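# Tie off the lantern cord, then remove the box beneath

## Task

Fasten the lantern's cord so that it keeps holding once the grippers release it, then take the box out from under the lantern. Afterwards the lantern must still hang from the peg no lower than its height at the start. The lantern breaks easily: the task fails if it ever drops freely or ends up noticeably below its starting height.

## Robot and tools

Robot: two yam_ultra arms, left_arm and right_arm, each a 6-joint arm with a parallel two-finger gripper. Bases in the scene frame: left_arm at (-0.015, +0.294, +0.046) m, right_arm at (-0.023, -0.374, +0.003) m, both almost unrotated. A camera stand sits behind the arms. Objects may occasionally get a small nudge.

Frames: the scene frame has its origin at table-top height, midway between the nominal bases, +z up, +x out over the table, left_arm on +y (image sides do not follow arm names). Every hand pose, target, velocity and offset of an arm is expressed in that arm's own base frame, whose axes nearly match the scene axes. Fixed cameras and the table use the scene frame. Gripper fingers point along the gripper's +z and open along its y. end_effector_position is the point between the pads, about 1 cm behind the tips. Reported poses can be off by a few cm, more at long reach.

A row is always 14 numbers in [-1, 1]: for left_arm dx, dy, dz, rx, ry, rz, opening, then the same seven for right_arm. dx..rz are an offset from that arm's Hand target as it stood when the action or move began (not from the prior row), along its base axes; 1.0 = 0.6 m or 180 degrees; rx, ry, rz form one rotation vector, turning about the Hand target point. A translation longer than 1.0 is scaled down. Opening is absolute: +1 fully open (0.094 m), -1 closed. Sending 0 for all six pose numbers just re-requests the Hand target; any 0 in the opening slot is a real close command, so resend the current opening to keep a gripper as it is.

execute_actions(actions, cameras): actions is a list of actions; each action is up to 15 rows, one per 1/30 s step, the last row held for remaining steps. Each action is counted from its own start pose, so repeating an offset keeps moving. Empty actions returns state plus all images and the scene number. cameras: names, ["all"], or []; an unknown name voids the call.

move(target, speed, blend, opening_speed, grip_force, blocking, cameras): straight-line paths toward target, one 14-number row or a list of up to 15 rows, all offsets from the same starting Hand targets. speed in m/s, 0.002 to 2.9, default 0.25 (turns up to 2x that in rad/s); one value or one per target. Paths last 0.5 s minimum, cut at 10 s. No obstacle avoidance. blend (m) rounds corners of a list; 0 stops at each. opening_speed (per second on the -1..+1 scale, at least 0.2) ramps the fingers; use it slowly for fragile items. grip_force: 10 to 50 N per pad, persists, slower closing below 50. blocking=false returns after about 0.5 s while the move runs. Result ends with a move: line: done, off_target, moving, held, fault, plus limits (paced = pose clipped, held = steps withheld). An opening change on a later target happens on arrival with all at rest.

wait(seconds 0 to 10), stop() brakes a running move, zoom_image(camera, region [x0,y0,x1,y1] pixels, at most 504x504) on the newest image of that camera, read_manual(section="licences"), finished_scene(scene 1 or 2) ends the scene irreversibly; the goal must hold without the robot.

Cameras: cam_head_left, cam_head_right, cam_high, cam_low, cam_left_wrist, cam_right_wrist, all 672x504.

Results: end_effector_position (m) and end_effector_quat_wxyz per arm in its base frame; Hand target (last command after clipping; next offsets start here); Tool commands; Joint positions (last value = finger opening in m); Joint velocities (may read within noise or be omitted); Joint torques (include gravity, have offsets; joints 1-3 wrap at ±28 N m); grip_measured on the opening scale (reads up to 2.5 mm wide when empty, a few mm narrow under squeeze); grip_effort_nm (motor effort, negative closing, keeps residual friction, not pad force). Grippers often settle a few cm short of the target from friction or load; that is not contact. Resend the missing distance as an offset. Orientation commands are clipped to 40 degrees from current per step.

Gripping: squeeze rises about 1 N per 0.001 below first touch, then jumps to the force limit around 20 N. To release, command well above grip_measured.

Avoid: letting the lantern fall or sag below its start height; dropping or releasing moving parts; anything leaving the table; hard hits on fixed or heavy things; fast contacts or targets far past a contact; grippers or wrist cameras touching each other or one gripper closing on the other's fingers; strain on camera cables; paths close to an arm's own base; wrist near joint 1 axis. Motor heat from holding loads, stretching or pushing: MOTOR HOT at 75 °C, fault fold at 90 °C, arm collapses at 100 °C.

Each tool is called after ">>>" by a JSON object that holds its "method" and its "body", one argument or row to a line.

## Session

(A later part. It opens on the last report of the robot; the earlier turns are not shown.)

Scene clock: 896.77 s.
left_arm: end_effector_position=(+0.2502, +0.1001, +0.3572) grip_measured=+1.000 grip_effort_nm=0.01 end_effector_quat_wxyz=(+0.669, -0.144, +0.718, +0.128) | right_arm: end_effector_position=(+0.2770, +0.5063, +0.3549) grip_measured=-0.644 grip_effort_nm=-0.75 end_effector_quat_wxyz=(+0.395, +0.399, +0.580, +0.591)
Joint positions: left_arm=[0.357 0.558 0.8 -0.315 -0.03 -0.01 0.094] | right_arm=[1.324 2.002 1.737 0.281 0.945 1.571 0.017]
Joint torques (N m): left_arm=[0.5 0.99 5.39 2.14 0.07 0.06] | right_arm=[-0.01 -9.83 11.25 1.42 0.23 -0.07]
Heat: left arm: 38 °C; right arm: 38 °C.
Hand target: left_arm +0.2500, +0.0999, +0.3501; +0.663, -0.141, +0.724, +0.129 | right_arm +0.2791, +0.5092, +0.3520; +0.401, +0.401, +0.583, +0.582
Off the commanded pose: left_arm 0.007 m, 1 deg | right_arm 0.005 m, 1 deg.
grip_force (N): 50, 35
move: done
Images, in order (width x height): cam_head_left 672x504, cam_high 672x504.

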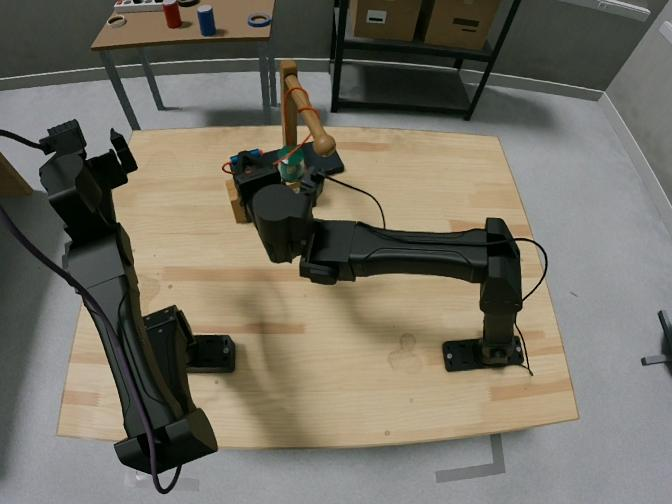

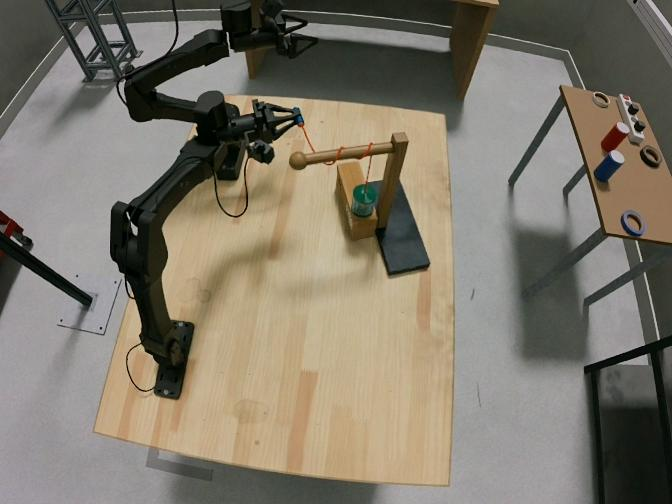

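>>> {"method": "zoom_image", "body": {
  "camera": "cam_high",
  "region": [270, 90, 430, 230]
}}

Scaled by 3.150 from the camera's 672x504 image, which has a finer 960x720 frame.

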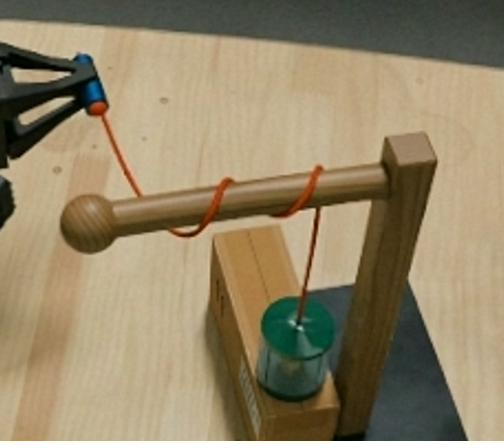

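>>> {"method": "move", "body": {
  "target": [
    [0,0,0,0,0,0,1,0.1125,-0.2245,0.2,0,0,0,-1],
    [0,0,0,0,0,0,1,0.2347,-0.4275,0.0,0,0,0,-1],
    [0,0,0,0,0,0,1,0.2247,-0.3777,-0.1833,0,0,0,-1]
  ],
  "speed": 0.22,
  "blend": [0.02,0.02,0],
  "cameras": ["cam_head_left","cam_high"]
}}

>>> {"method": "zoom_image", "body": {
  "camera": "cam_high",
  "region": [270, 90, 430, 250]
}}

>>> {"method": "zoom_image", "body": {
  "camera": "cam_head_left",
  "region": [220, 50, 400, 210]
}}

Scene clock: 955.97 s.
left_arm: end_effector_position=(+0.2502, +0.1001, +0.3572) grip_measured=+1.000 grip_effort_nm=0.01 end_effector_quat_wxyz=(+0.669, -0.144, +0.718, +0.128) | right_arm: end_effector_position=(+0.4130, +0.2824, +0.2436) grip_measured=-0.644 grip_effort_nm=-0.75 end_effector_quat_wxyz=(+0.395, +0.401, +0.584, +0.584)
Joint positions: left_arm=[0.357 0.558 0.8 -0.315 -0.03 -0.01 0.094] | right_arm=[0.72 1.664 0.852 0.807 0.346 1.58 0.017]
Joint torques (N m): left_arm=[0.55 1.01 5.34 2.13 0.08 0.06] | right_arm=[0.21 -6.87 7.56 2.07 0.19 -0.1]
Heat: left arm: 38 °C; right arm: 37 °C.
Hand target: left_arm +0.2500, +0.0999, +0.3501; +0.663, -0.141, +0.724, +0.129 | right_arm +0.4139, +0.2826, +0.2421; +0.401, +0.401, +0.583, +0.582
Off the commanded pose: left_arm 0.007 m, 1 deg | right_arm 0.002 m, 1 deg.
grip_force (N): 50, 35
move: done
Images, in order (width x height): cam_head_left 672x504, cam_high 672x504.

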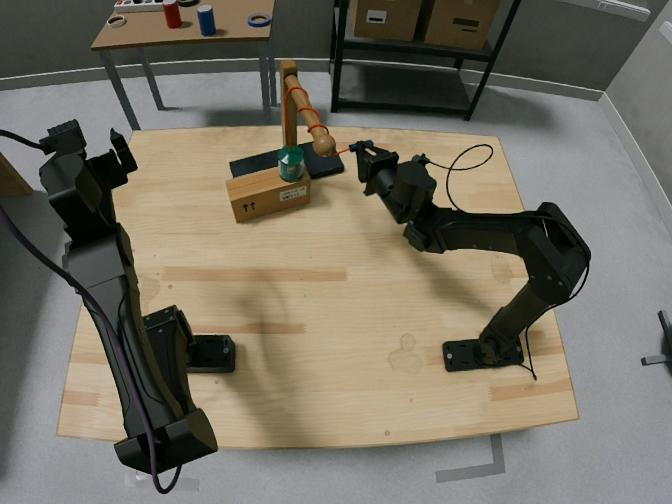

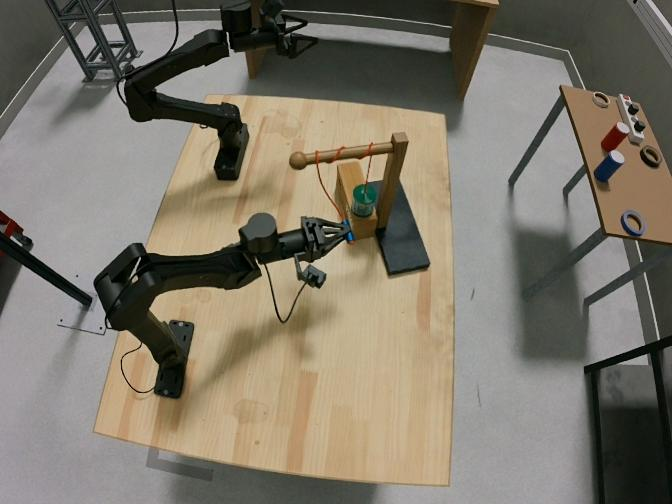

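Scaled by 3.150 from the camera's 672x504 image, which has a finer 960x720 frame.

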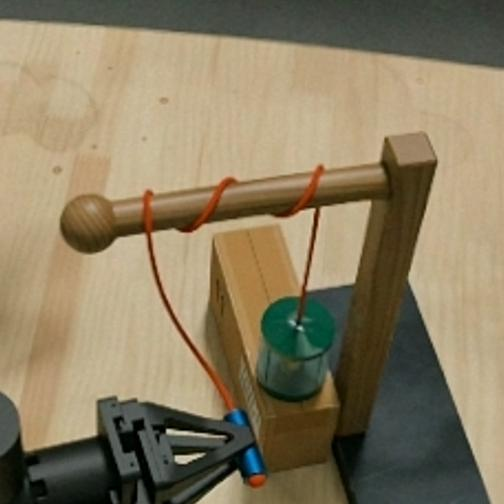

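Scaled by 2.800 from the camera's 672x504 image, which has a finer 960x720 frame.

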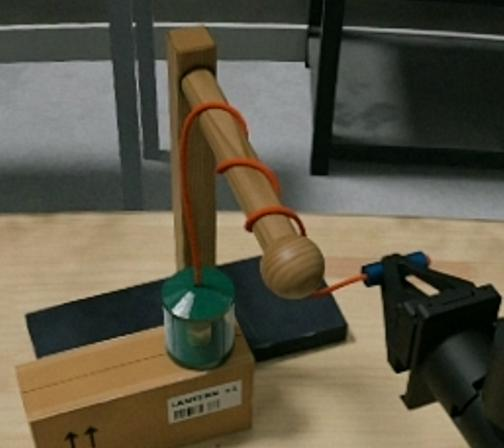

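>>> {"method": "move", "body": {
  "target": [0.205,-0.4583,-0.25,-0.0085,-0.029,-0.4277,1,0,0,0,0,0,0,-1],
  "speed": 0.25,
  "cameras": ["cam_head_left","cam_high","cam_left_wrist","cam_head_right"]
}}

Scene clock: 1052.27 s.
left_arm: end_effector_position=(+0.3675, -0.1717, +0.1948) grip_measured=+1.000 grip_effort_nm=0.00 end_effector_quat_wxyz=(+0.622, +0.321, +0.636, -0.325) | right_arm: end_effector_position=(+0.4130, +0.2824, +0.2437) grip_measured=-0.644 grip_effort_nm=-0.75 end_effector_quat_wxyz=(+0.395, +0.401, +0.584, +0.584)
Joint positions: left_arm=[-0.099 1.572 0.517 1.034 0.85 0.003 0.094] | right_arm=[0.72 1.664 0.852 0.807 0.346 1.58 0.017]
Joint torques (N m): left_arm=[-0.44 -4.03 7.76 2.12 0.09 -0.07] | right_arm=[0.25 -6.91 7.61 2.09 0.19 -0.1]
Heat: left arm: 38 °C; right arm: 41 °C.
Hand target: left_arm +0.3730, -0.1751, +0.1999; +0.627, +0.327, +0.627, -0.327 | right_arm +0.4139, +0.2826, +0.2421; +0.401, +0.401, +0.583, +0.582
Off the commanded pose: left_arm 0.008 m, 1 deg | right_arm 0.002 m, 1 deg.
grip_force (N): 50, 35
move: done
Images, in order (width x height): cam_head_left 672x504, cam_head_right 672x504, cam_high 672x504, cam_left_wrist 672x504.

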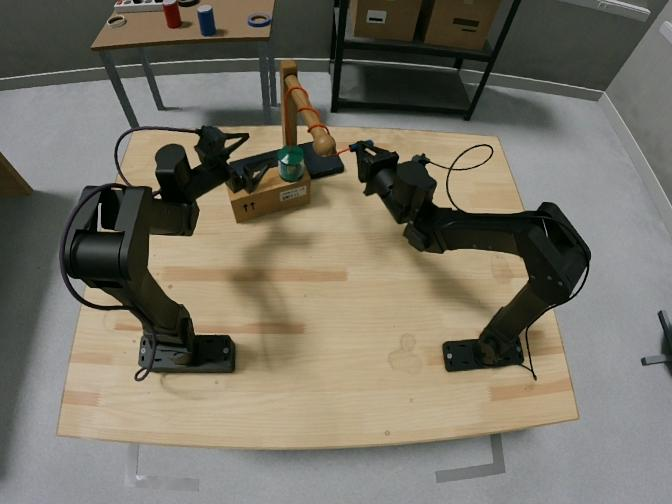

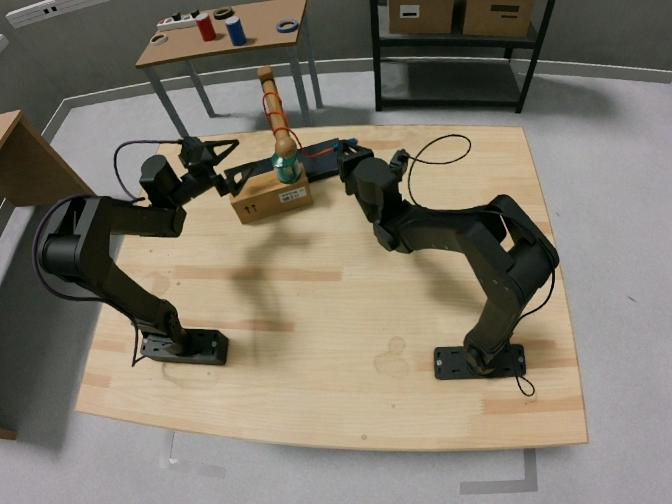

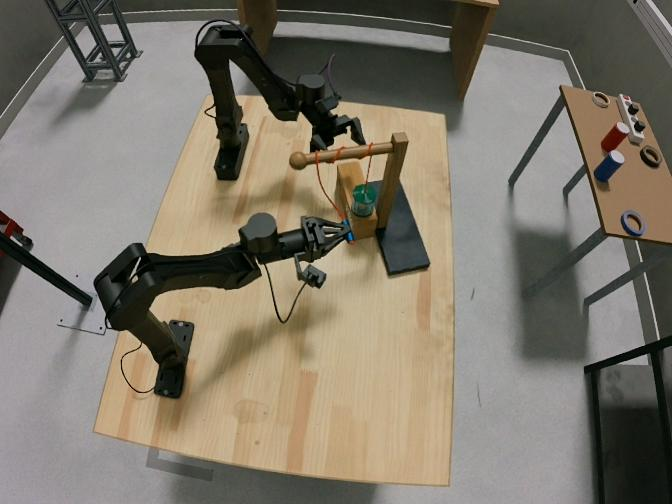

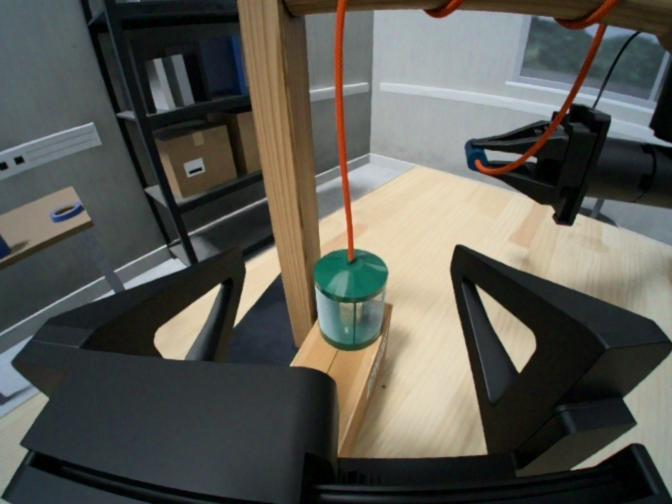

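>>> {"method": "move", "body": {
  "target": [0.0533,-0.0645,0.0,0,0,0,1,0,0,0,0,0,0,-1],
  "speed": 0.15,
  "cameras": ["cam_left_wrist"]
}}

Scene clock: 1089.13 s.
left_arm: end_effector_position=(+0.3971, -0.2123, +0.2002) grip_measured=+1.000 grip_effort_nm=0.00 end_effector_quat_wxyz=(+0.626, +0.330, +0.625, -0.329) | right_arm: end_effector_position=(+0.4130, +0.2824, +0.2437) grip_measured=-0.644 grip_effort_nm=-0.75 end_effector_quat_wxyz=(+0.395, +0.401, +0.584, +0.584)
Joint positions: left_arm=[-0.215 1.703 0.668 1.035 0.755 0.002 0.094] | right_arm=[0.72 1.664 0.852 0.807 0.346 1.58 0.017]
Joint torques (N m): left_arm=[-0.23 -5.29 7.69 1.96 -0.12 -0.05] | right_arm=[0.18 -6.87 7.58 2.08 0.14 -0.11]
Heat: left arm: 38 °C; right arm: 41 °C.
Hand target: left_arm +0.4050, -0.2137, +0.2000; +0.627, +0.326, +0.627, -0.327 | right_arm +0.4139, +0.2826, +0.2421; +0.401, +0.401, +0.583, +0.582
Off the commanded pose: left_arm 0.008 m, 1 deg | right_arm 0.002 m, 1 deg.
grip_force (N): 50, 35
move: done
Images, in order (width x height): cam_left_wrist 672x504.

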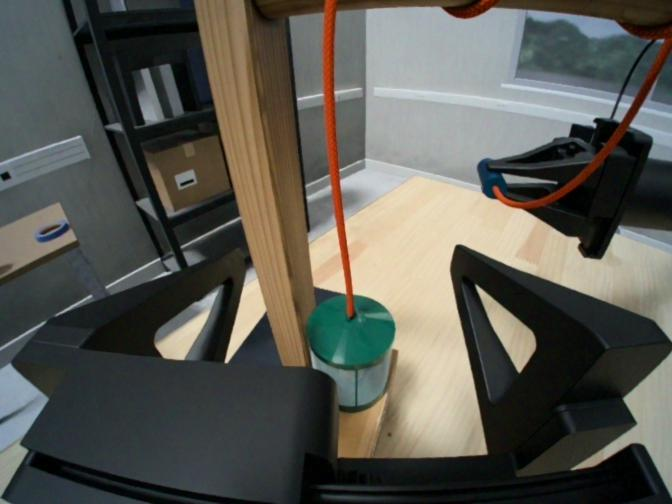

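>>> {"method": "move", "body": {
  "target": [0.0191,-0.0273,0.0,0,0,0,-0.15,0,0,0,0,0,0,-1],
  "speed": 0.1,
  "cameras": ["cam_left_wrist", "cam_high"]
}}

>>> {"method": "zoom_image", "body": {
  "camera": "cam_high",
  "region": [270, 90, 430, 250]
}}

Scene clock: 1161.93 s.
left_arm: end_effector_position=(+0.4087, -0.2278, +0.2034) grip_measured=-0.147 grip_effort_nm=-0.13 end_effector_quat_wxyz=(+0.630, +0.331, +0.621, -0.328) | right_arm: end_effector_position=(+0.4130, +0.2824, +0.2438) grip_measured=-0.644 grip_effort_nm=-0.75 end_effector_quat_wxyz=(+0.395, +0.401, +0.584, +0.584)
Joint positions: left_arm=[-0.256 1.751 0.729 1.035 0.713 0.002 0.04] | right_arm=[0.72 1.664 0.852 0.808 0.346 1.58 0.017]
Joint torques (N m): left_arm=[-0.34 -5.7 7.79 1.82 -0.13 -0.05] | right_arm=[0.31 -6.83 7.54 2.11 0.17 -0.11]
Heat: left arm: 39 °C; right arm: 42 °C.
Hand target: left_arm +0.4164, -0.2301, +0.1999; +0.627, +0.327, +0.627, -0.327 | right_arm +0.4139, +0.2826, +0.2421; +0.401, +0.401, +0.583, +0.582
Off the commanded pose: left_arm 0.009 m, 1 deg | right_arm 0.002 m, 1 deg.
grip_force (N): 50, 35
move: done
Images, in order (width x height): cam_high 672x504, cam_left_wrist 672x504.

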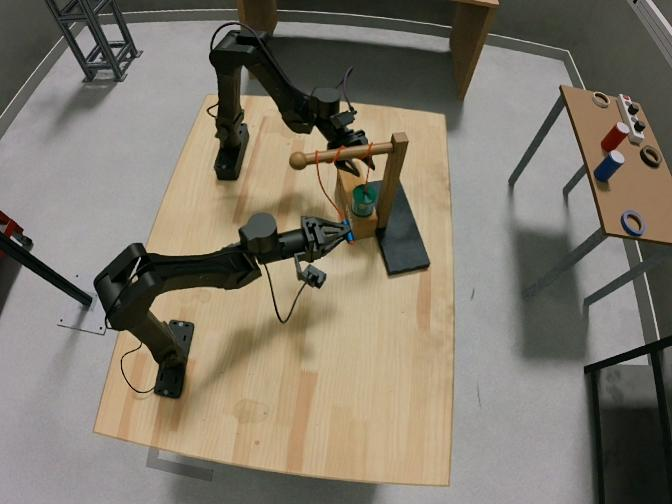

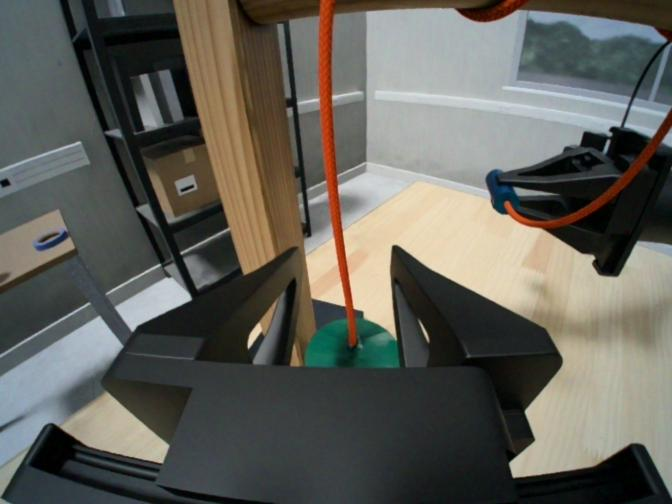

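Scaled by 3.150 from the camera's 672x504 image, which has a finer 960x720 frame.

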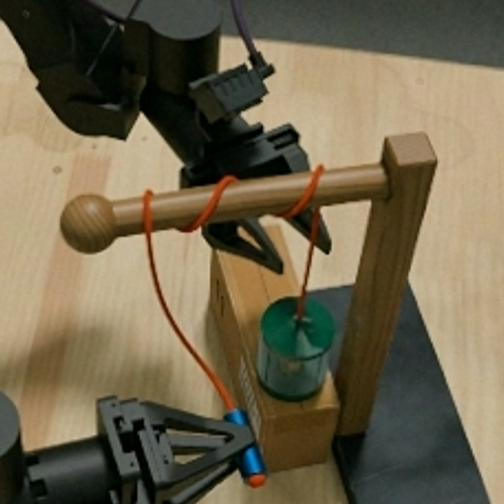

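>>> {"method": "move", "body": {
  "target": [0.0167,-0.0231,0.0,0,0,0,-0.15,0,0,0,0,0,0,-1],
  "speed": 0.08,
  "cameras": ["cam_left_wrist", "cam_high"]
}}

>>> {"method": "zoom_image", "body": {
  "camera": "cam_high",
  "region": [310, 110, 430, 230]
}}

>>> {"method": "zoom_image", "body": {
  "camera": "cam_left_wrist",
  "region": [220, 100, 480, 380]
}}

Scene clock: 1201.30 s.
left_arm: end_effector_position=(+0.4188, -0.2410, +0.2062) grip_measured=-0.147 grip_effort_nm=-0.13 end_effector_quat_wxyz=(+0.634, +0.331, +0.617, -0.327) | right_arm: end_effector_position=(+0.4130, +0.2824, +0.2438) grip_measured=-0.644 grip_effort_nm=-0.75 end_effector_quat_wxyz=(+0.395, +0.401, +0.584, +0.584)
Joint positions: left_arm=[-0.287 1.792 0.785 1.03 0.681 0.002 0.04] | right_arm=[0.72 1.664 0.852 0.808 0.346 1.58 0.017]
Joint torques (N m): left_arm=[-0.42 -6.08 7.94 1.75 -0.14 -0.04] | right_arm=[0.17 -6.84 7.6 2.1 0.16 -0.12]
Heat: left arm: 40 °C; right arm: 43 °C.
Hand target: left_arm +0.4266, -0.2439, +0.2000; +0.627, +0.326, +0.627, -0.327 | right_arm +0.4139, +0.2826, +0.2421; +0.401, +0.401, +0.583, +0.582
Off the commanded pose: left_arm 0.010 m, 1 deg | right_arm 0.002 m, 1 deg.
grip_force (N): 50, 35
move: done
Images, in order (width x height): cam_high 672x504, cam_left_wrist 672x504.

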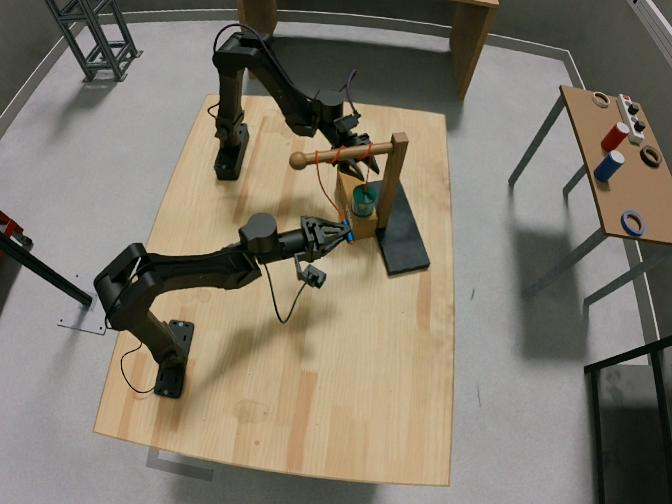

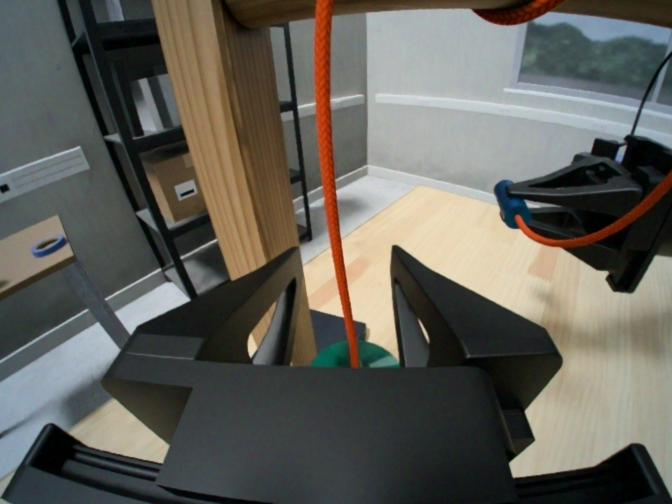

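Scaled by 4.200 from the camera's 672x504 image, which has a finer 960x720 frame.

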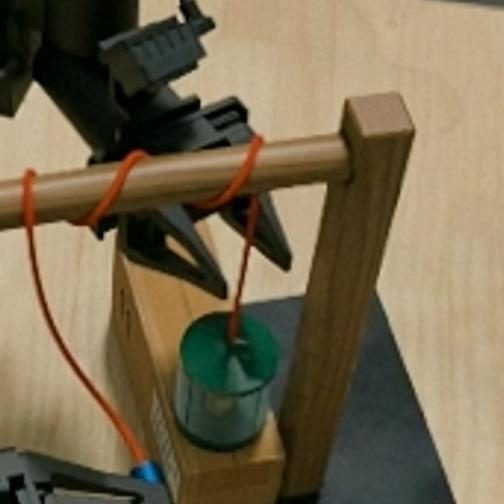

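Scaled by 1.800 from the camera's 672x504 image, which has a finer 960x720 frame.

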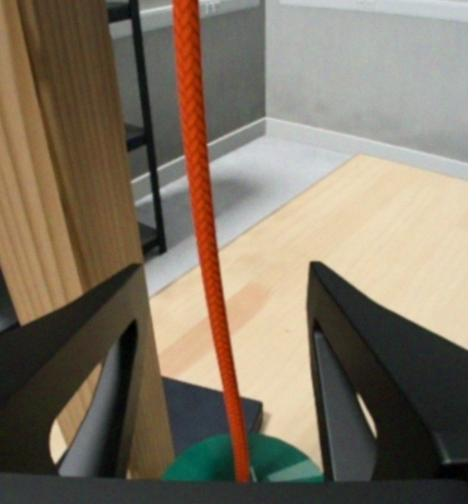

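>>> {"method": "move", "body": {
  "target": [
    [0.018,-0.0142,-0.005,0,0,0,-0.15,0,0,0,0,0,0,-1],
    [0.018,-0.0142,-0.005,0,0,0,-1,0,0,0,0,0,0,-1]
  ],
  "speed": 0.06,
  "opening_speed": 0.6,
  "cameras": ["cam_left_wrist", "cam_high"]
}}

>>> {"method": "zoom_image", "body": {
  "camera": "cam_high",
  "region": [310, 110, 430, 230]
}}

Scene clock: 1230.43 s.
left_arm: end_effector_position=(+0.4298, -0.2491, +0.2038) grip_measured=-0.974 grip_effort_nm=-0.94 end_effector_quat_wxyz=(+0.634, +0.331, +0.617, -0.327) | right_arm: end_effector_position=(+0.4130, +0.2824, +0.2438) grip_measured=-0.644 grip_effort_nm=-0.75 end_effector_quat_wxyz=(+0.395, +0.401, +0.584, +0.584)
Joint positions: left_arm=[-0.301 1.839 0.836 1.027 0.666 0.001 0.001] | right_arm=[0.72 1.664 0.852 0.808 0.346 1.58 0.017]
Joint torques (N m): left_arm=[-0.44 -6.46 7.91 1.76 -0.14 -0.06] | right_arm=[0.23 -6.89 7.51 2.07 0.18 -0.1]
Heat: left arm: 42 °C; right arm: 43 °C.
Hand target: left_arm +0.4373, -0.2524, +0.1970; +0.627, +0.326, +0.627, -0.327 | right_arm +0.4139, +0.2826, +0.2421; +0.401, +0.401, +0.583, +0.582
Off the commanded pose: left_arm 0.011 m, 1 deg | right_arm 0.002 m, 1 deg.
grip_force (N): 50, 35
move: off_target (left_arm); target 2's new opening was sent with left_arm's hand 0.011 m and 1 deg from that target
Images, in order (width x height): cam_high 672x504, cam_left_wrist 672x504.

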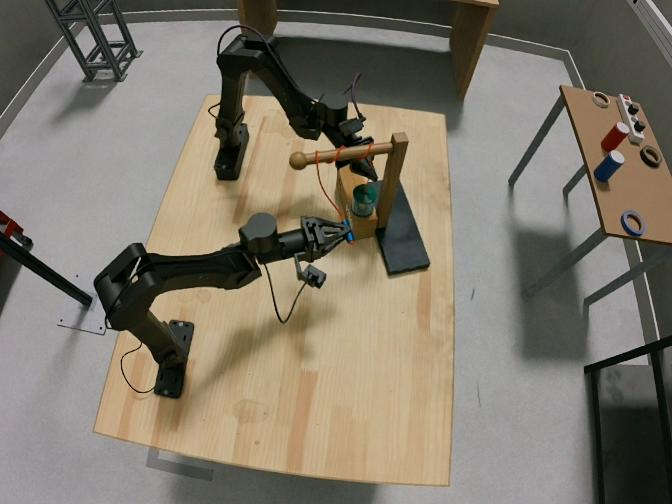

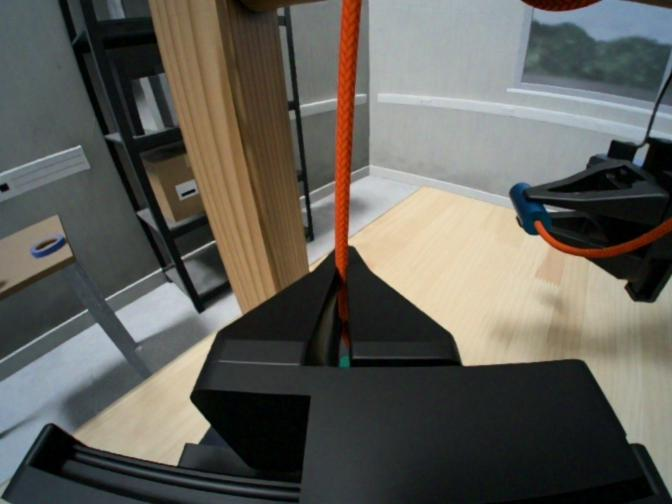

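Scaled by 4.200 from the camera's 672x504 image, which has a finer 960x720 frame.

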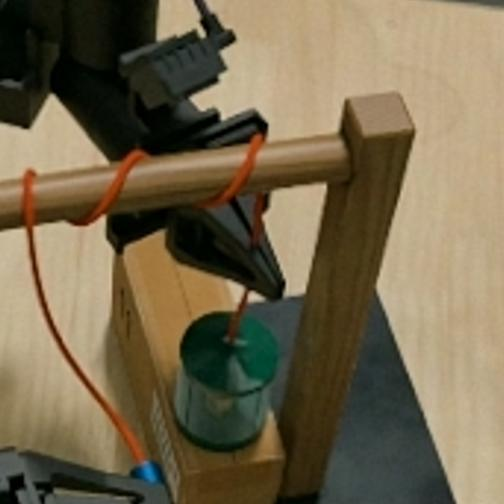

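>>> {"method": "zoom_image", "body": {
  "camera": "cam_left_wrist",
  "region": [250, 200, 450, 380]
}}

Scaled by 2.520 from the camera's 672x504 image, which has a finer 960x720 frame.

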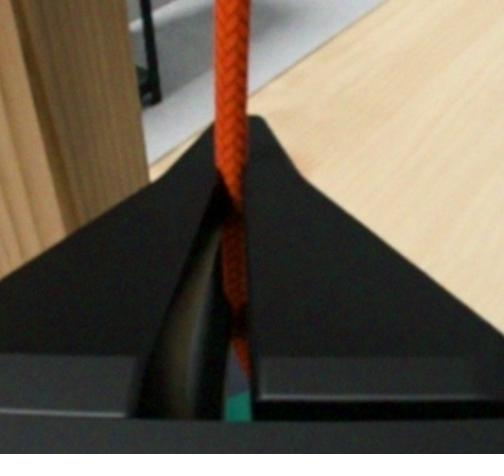

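>>> {"method": "move", "body": {
  "target": [0,0,0.03,0,0,0,-1,0,0,0,0,0,0,-1],
  "speed": 0.04,
  "cameras": ["cam_left_wrist", "cam_high","cam_low"]
}}

>>> {"method": "zoom_image", "body": {
  "camera": "cam_high",
  "region": [310, 110, 430, 230]
}}

>>> {"method": "zoom_image", "body": {
  "camera": "cam_low",
  "region": [300, 150, 470, 310]
}}

Scene clock: 1257.70 s.
left_arm: end_effector_position=(+0.4344, -0.2505, +0.1999) grip_measured=-0.977 grip_effort_nm=-1.02 end_effector_quat_wxyz=(+0.620, +0.328, +0.632, -0.330) | right_arm: end_effector_position=(+0.4130, +0.2824, +0.2438) grip_measured=-0.644 grip_effort_nm=-0.75 end_effector_quat_wxyz=(+0.395, +0.401, +0.584, +0.584)
Joint positions: left_arm=[-0.301 1.839 0.863 0.958 0.666 0.001 0.001] | right_arm=[0.72 1.664 0.852 0.808 0.346 1.58 0.017]
Joint torques (N m): left_arm=[-0.44 -10.4 7.95 1.74 -0.1 -0.04] | right_arm=[0.31 -6.89 7.61 2.1 0.18 -0.11]
Heat: left arm: 42 °C; right arm: 43 °C.
Hand target: left_arm +0.4373, -0.2524, +0.2150; +0.627, +0.326, +0.627, -0.327 | right_arm +0.4139, +0.2826, +0.2421; +0.401, +0.401, +0.583, +0.582
Off the commanded pose: left_arm 0.016 m, 1 deg | right_arm 0.002 m, 1 deg.
grip_force (N): 50, 35
move: off_target (left_arm)
Images, in order (width x height): cam_high 672x504, cam_low 672x504, cam_left_wrist 672x504.

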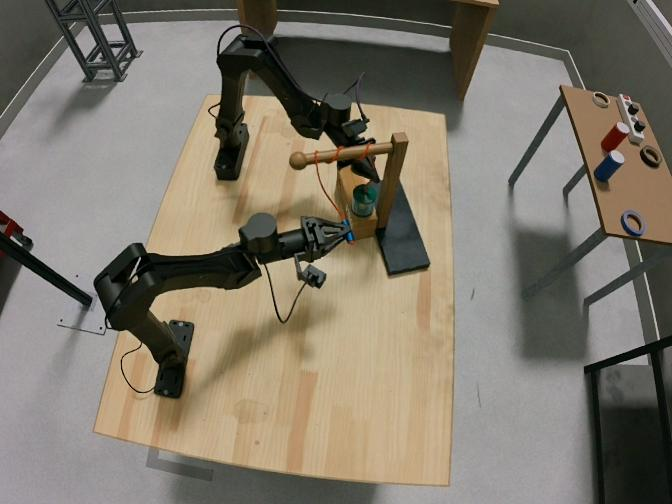

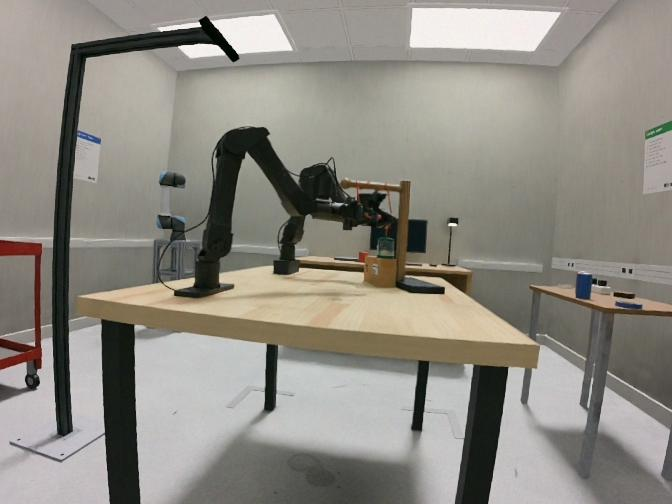

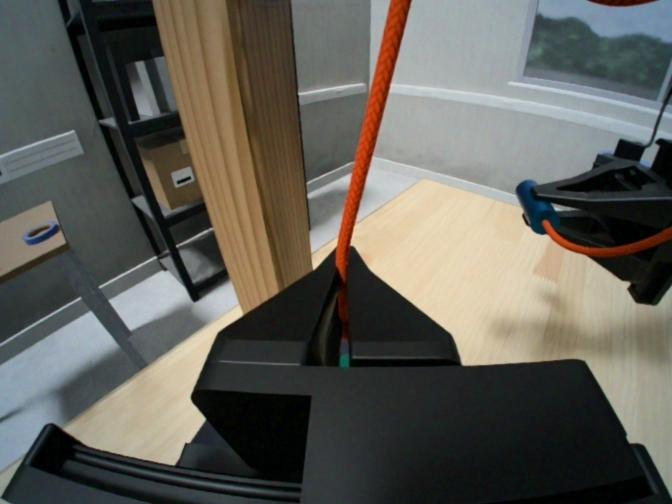

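Scaled by 4.200 from the camera's 672x504 image, which has a finer 960x720 frame.

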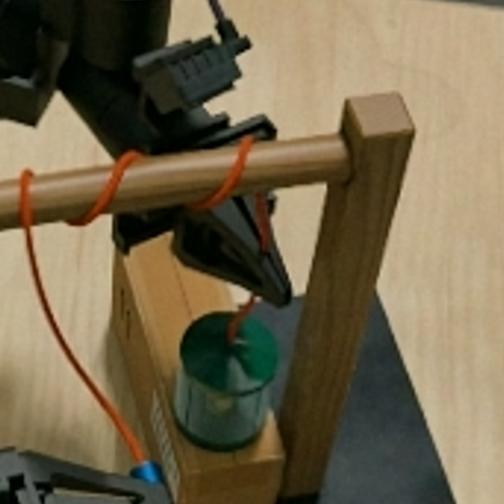

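Scaled by 2.965 from the camera's 672x504 image, which has a finer 960x720 frame.

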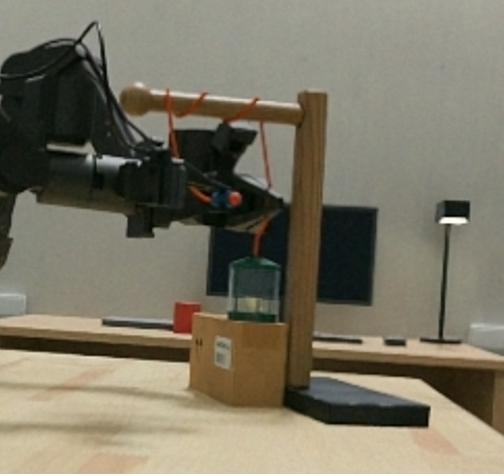

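>>> {"method": "move", "body": {
  "target": [0,0,0.02,0,0,0,-1,0,0,0,0,0,0,-1],
  "speed": 0.04,
  "cameras": ["cam_left_wrist", "cam_high"]
}}

>>> {"method": "zoom_image", "body": {
  "camera": "cam_high",
  "region": [310, 110, 430, 230]
}}

Scene clock: 1295.57 s.
left_arm: end_effector_position=(+0.4358, -0.2509, +0.2010) grip_measured=-0.977 grip_effort_nm=-1.02 end_effector_quat_wxyz=(+0.611, +0.326, +0.641, -0.331) | right_arm: end_effector_position=(+0.4130, +0.2824, +0.2438) grip_measured=-0.644 grip_effort_nm=-0.75 end_effector_quat_wxyz=(+0.395, +0.401, +0.584, +0.584)
Joint positions: left_arm=[-0.301 1.827 0.879 0.905 0.666 0 0.001] | right_arm=[0.72 1.664 0.852 0.808 0.346 1.58 0.017]
Joint torques (N m): left_arm=[-0.47 -11.96 8.24 1.74 -0.1 -0.05] | right_arm=[0.31 -6.9 7.54 2.09 0.18 -0.11]
Heat: left arm: 44 °C; right arm: 43 °C.
Hand target: left_arm +0.4373, -0.2524, +0.2268; +0.627, +0.326, +0.627, -0.327 | right_arm +0.4139, +0.2826, +0.2421; +0.401, +0.401, +0.583, +0.582
Off the commanded pose: left_arm 0.026 m, 2 deg | right_arm 0.002 m, 1 deg.
grip_force (N): 50, 35
move: off_target (left_arm)
Images, in order (width x height): cam_high 672x504, cam_left_wrist 672x504.

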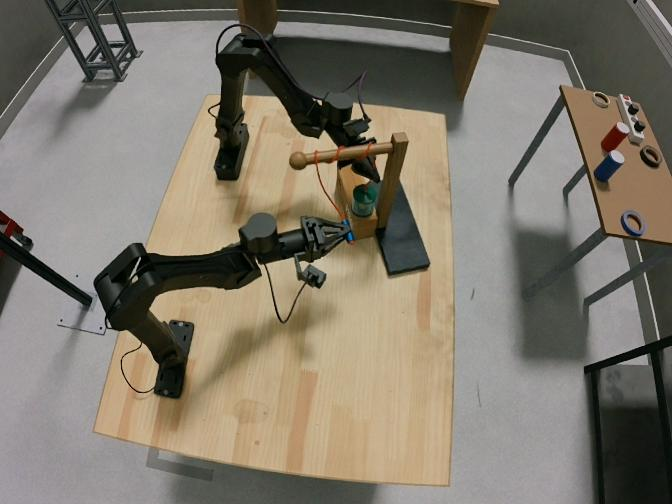

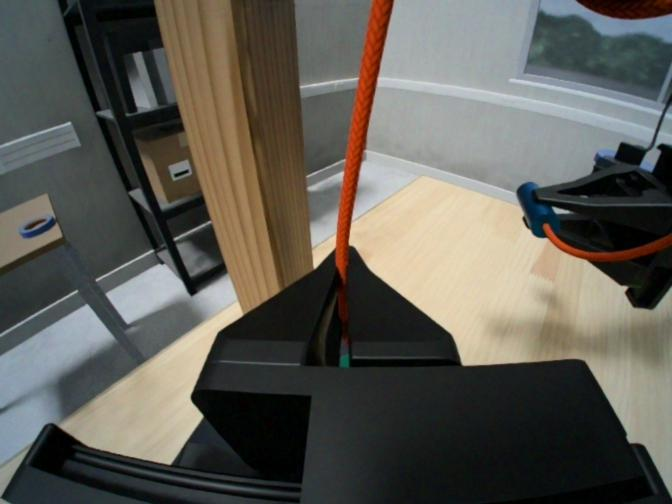

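Scaled by 4.200 from the camera's 672x504 image, which has a finer 960x720 frame.

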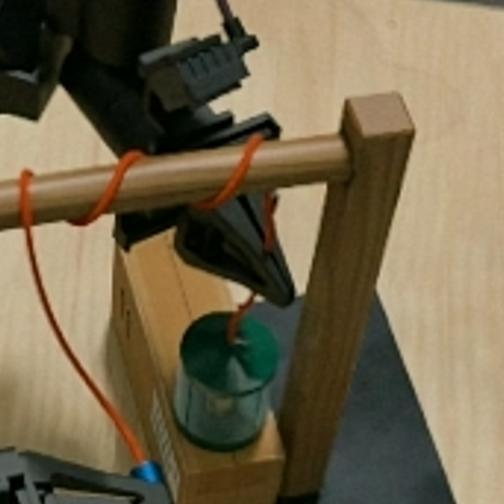

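>>> {"method": "move", "body": {
  "target": [0,0,0.02,0,0,0,-1,0,0,0,0,0,0,-1],
  "speed": 0.04,
  "cameras": ["cam_left_wrist", "cam_high"]
}}

>>> {"method": "zoom_image", "body": {
  "camera": "cam_high",
  "region": [310, 110, 430, 230]
}}

Scene clock: 1308.13 s.
left_arm: end_effector_position=(+0.4351, -0.2513, +0.2028) grip_measured=-0.977 grip_effort_nm=-1.02 end_effector_quat_wxyz=(+0.599, +0.324, +0.652, -0.334) | right_arm: end_effector_position=(+0.4130, +0.2824, +0.2438) grip_measured=-0.644 grip_effort_nm=-0.75 end_effector_quat_wxyz=(+0.395, +0.401, +0.584, +0.584)
Joint positions: left_arm=[-0.302 1.803 0.893 0.834 0.666 -0.001 0.001] | right_arm=[0.72 1.664 0.852 0.808 0.346 1.58 0.017]
Joint torques (N m): left_arm=[-0.32 -12.42 8.84 2 -0.1 -0.04] | right_arm=[0.24 -6.91 7.62 2.07 0.18 -0.11]
Heat: left arm: 44 °C; right arm: 43 °C.
Hand target: left_arm +0.4373, -0.2524, +0.2389; +0.627, +0.326, +0.627, -0.327 | right_arm +0.4139, +0.2826, +0.2421; +0.401, +0.401, +0.583, +0.582
Off the commanded pose: left_arm 0.036 m, 4 deg | right_arm 0.002 m, 1 deg.
grip_force (N): 50, 35
move: off_target (left_arm)
Images, in order (width x height): cam_high 672x504, cam_left_wrist 672x504.

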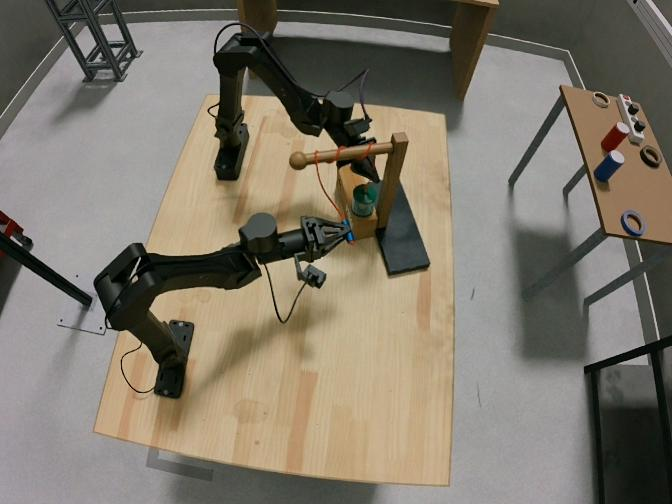

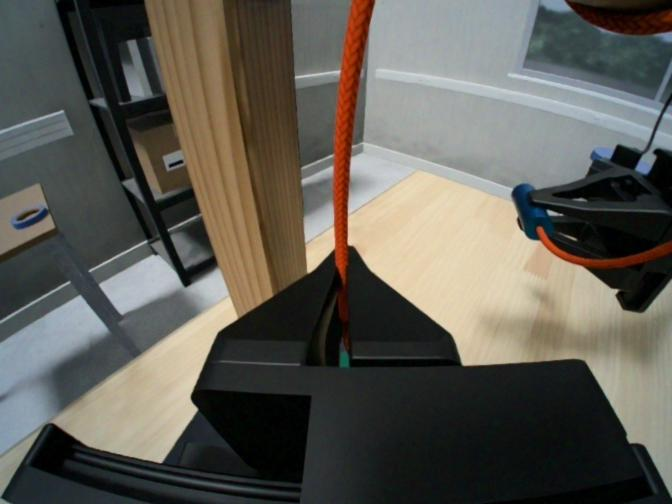

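Scaled by 4.200 from the camera's 672x504 image, which has a finer 960x720 frame.

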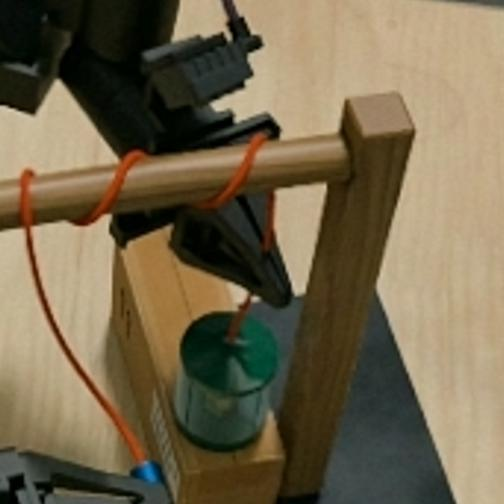

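>>> {"method": "move", "body": {
  "target": [0,0,0.0333,0,0,0,-1,0,0,0,0,0,0,-1],
  "speed": 0.04,
  "cameras": ["cam_left_wrist", "cam_high"]
}}

>>> {"method": "zoom_image", "body": {
  "camera": "cam_high",
  "region": [310, 110, 430, 230]
}}

Scene clock: 1321.50 s.
left_arm: end_effector_position=(+0.4349, -0.2507, +0.2076) grip_measured=-0.977 grip_effort_nm=-1.02 end_effector_quat_wxyz=(+0.582, +0.319, +0.669, -0.335) | right_arm: end_effector_position=(+0.4130, +0.2824, +0.2438) grip_measured=-0.644 grip_effort_nm=-0.75 end_effector_quat_wxyz=(+0.395, +0.401, +0.584, +0.584)
Joint positions: left_arm=[-0.302 1.766 0.921 0.72 0.662 -0.001 0.001] | right_arm=[0.72 1.664 0.852 0.808 0.346 1.58 0.017]
Joint torques (N m): left_arm=[-0.38 -13.01 9.78 2.36 -0.01 -0.02] | right_arm=[0.25 -6.84 7.64 2.07 0.19 -0.1]
Heat: left arm: 43 °C; right arm: 43 °C.
Hand target: left_arm +0.4373, -0.2524, +0.2589; +0.627, +0.326, +0.627, -0.327 | right_arm +0.4139, +0.2826, +0.2421; +0.401, +0.401, +0.583, +0.582
Off the commanded pose: left_arm 0.051 m, 7 deg | right_arm 0.002 m, 1 deg.
grip_force (N): 50, 35
move: off_target (left_arm)
Images, in order (width x height): cam_high 672x504, cam_left_wrist 672x504.

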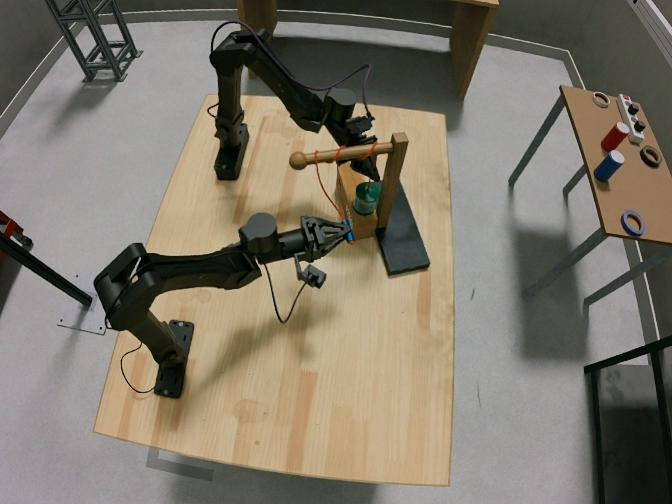

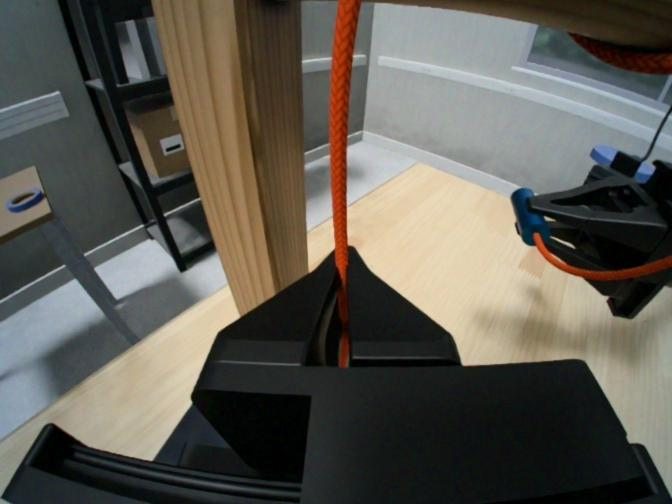

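Scaled by 4.200 from the camera's 672x504 image, which has a finer 960x720 frame.

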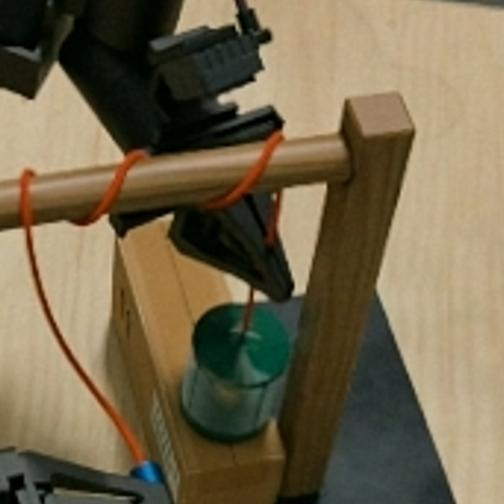

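>>> {"method": "move", "body": {
  "target": [0,0,0.0333,-0.0273,-0.0191,0,-1,0,0,0,0,0,0,-1],
  "speed": 0.04,
  "cameras": ["cam_left_wrist", "cam_high", "cam_low"]
}}

>>> {"method": "zoom_image", "body": {
  "camera": "cam_high",
  "region": [310, 110, 430, 230]
}}

>>> {"method": "zoom_image", "body": {
  "camera": "cam_low",
  "region": [320, 160, 440, 300]
}}

Scene clock: 1348.60 s.
left_arm: end_effector_position=(+0.4367, -0.2510, +0.2333) grip_measured=-0.977 grip_effort_nm=-1.03 end_effector_quat_wxyz=(+0.612, +0.303, +0.640, -0.352) | right_arm: end_effector_position=(+0.4130, +0.2824, +0.2438) grip_measured=-0.644 grip_effort_nm=-0.75 end_effector_quat_wxyz=(+0.395, +0.401, +0.584, +0.584)
Joint positions: left_arm=[-0.302 1.766 0.921 0.841 0.661 -0.077 0.001] | right_arm=[0.72 1.664 0.852 0.808 0.346 1.58 0.017]
Joint torques (N m): left_arm=[-0.53 -11.41 8.76 2.82 -0.12 -0.05] | right_arm=[0.21 -6.84 7.58 2.07 0.18 -0.11]
Heat: left arm: 47 °C; right arm: 44 °C.
Hand target: left_arm +0.4373, -0.2524, +0.2789; +0.659, +0.309, +0.593, -0.344 | right_arm +0.4139, +0.2826, +0.2421; +0.401, +0.401, +0.583, +0.582
Off the commanded pose: left_arm 0.046 m, 8 deg | right_arm 0.002 m, 1 deg.
grip_force (N): 50, 35
move: off_target (left_arm)
Images, in order (width x height): cam_high 672x504, cam_low 672x504, cam_left_wrist 672x504.

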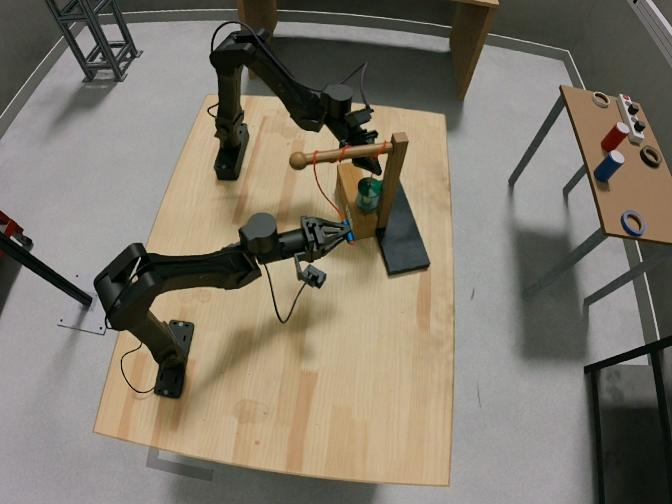

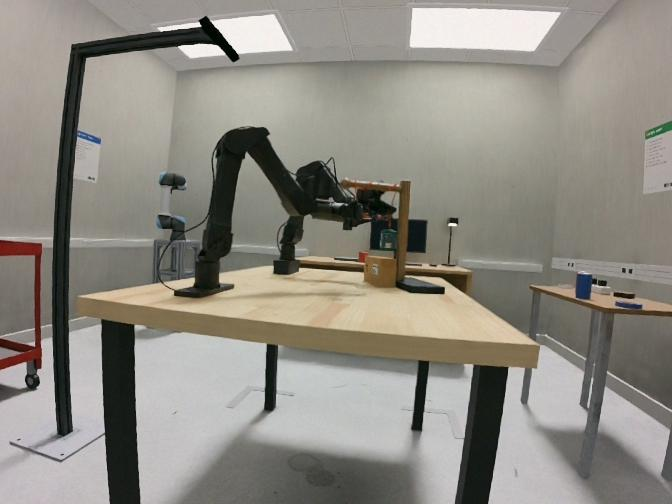

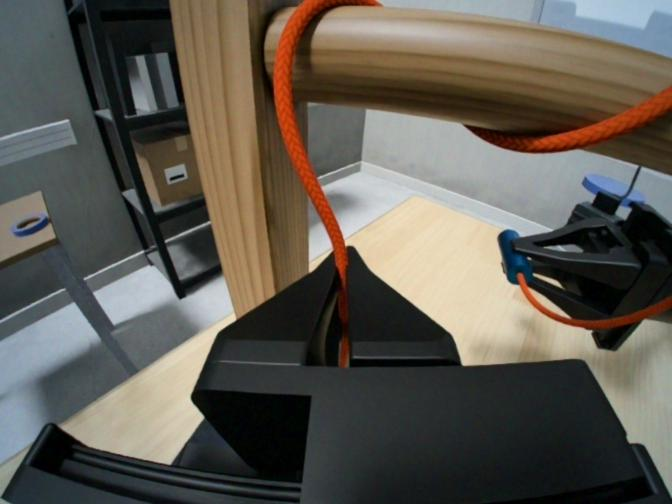

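Scaled by 4.200 from the camera's 672x504 image, which has a finer 960x720 frame.

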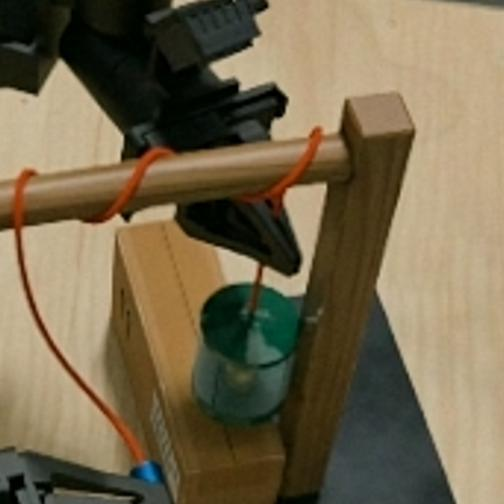

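Scaled by 3.600 from the camera's 672x504 image, which has a finer 960x720 frame.

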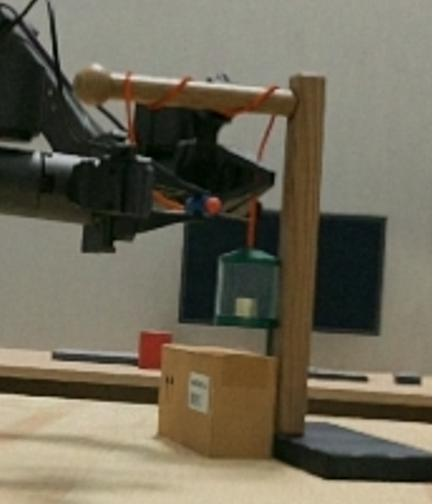

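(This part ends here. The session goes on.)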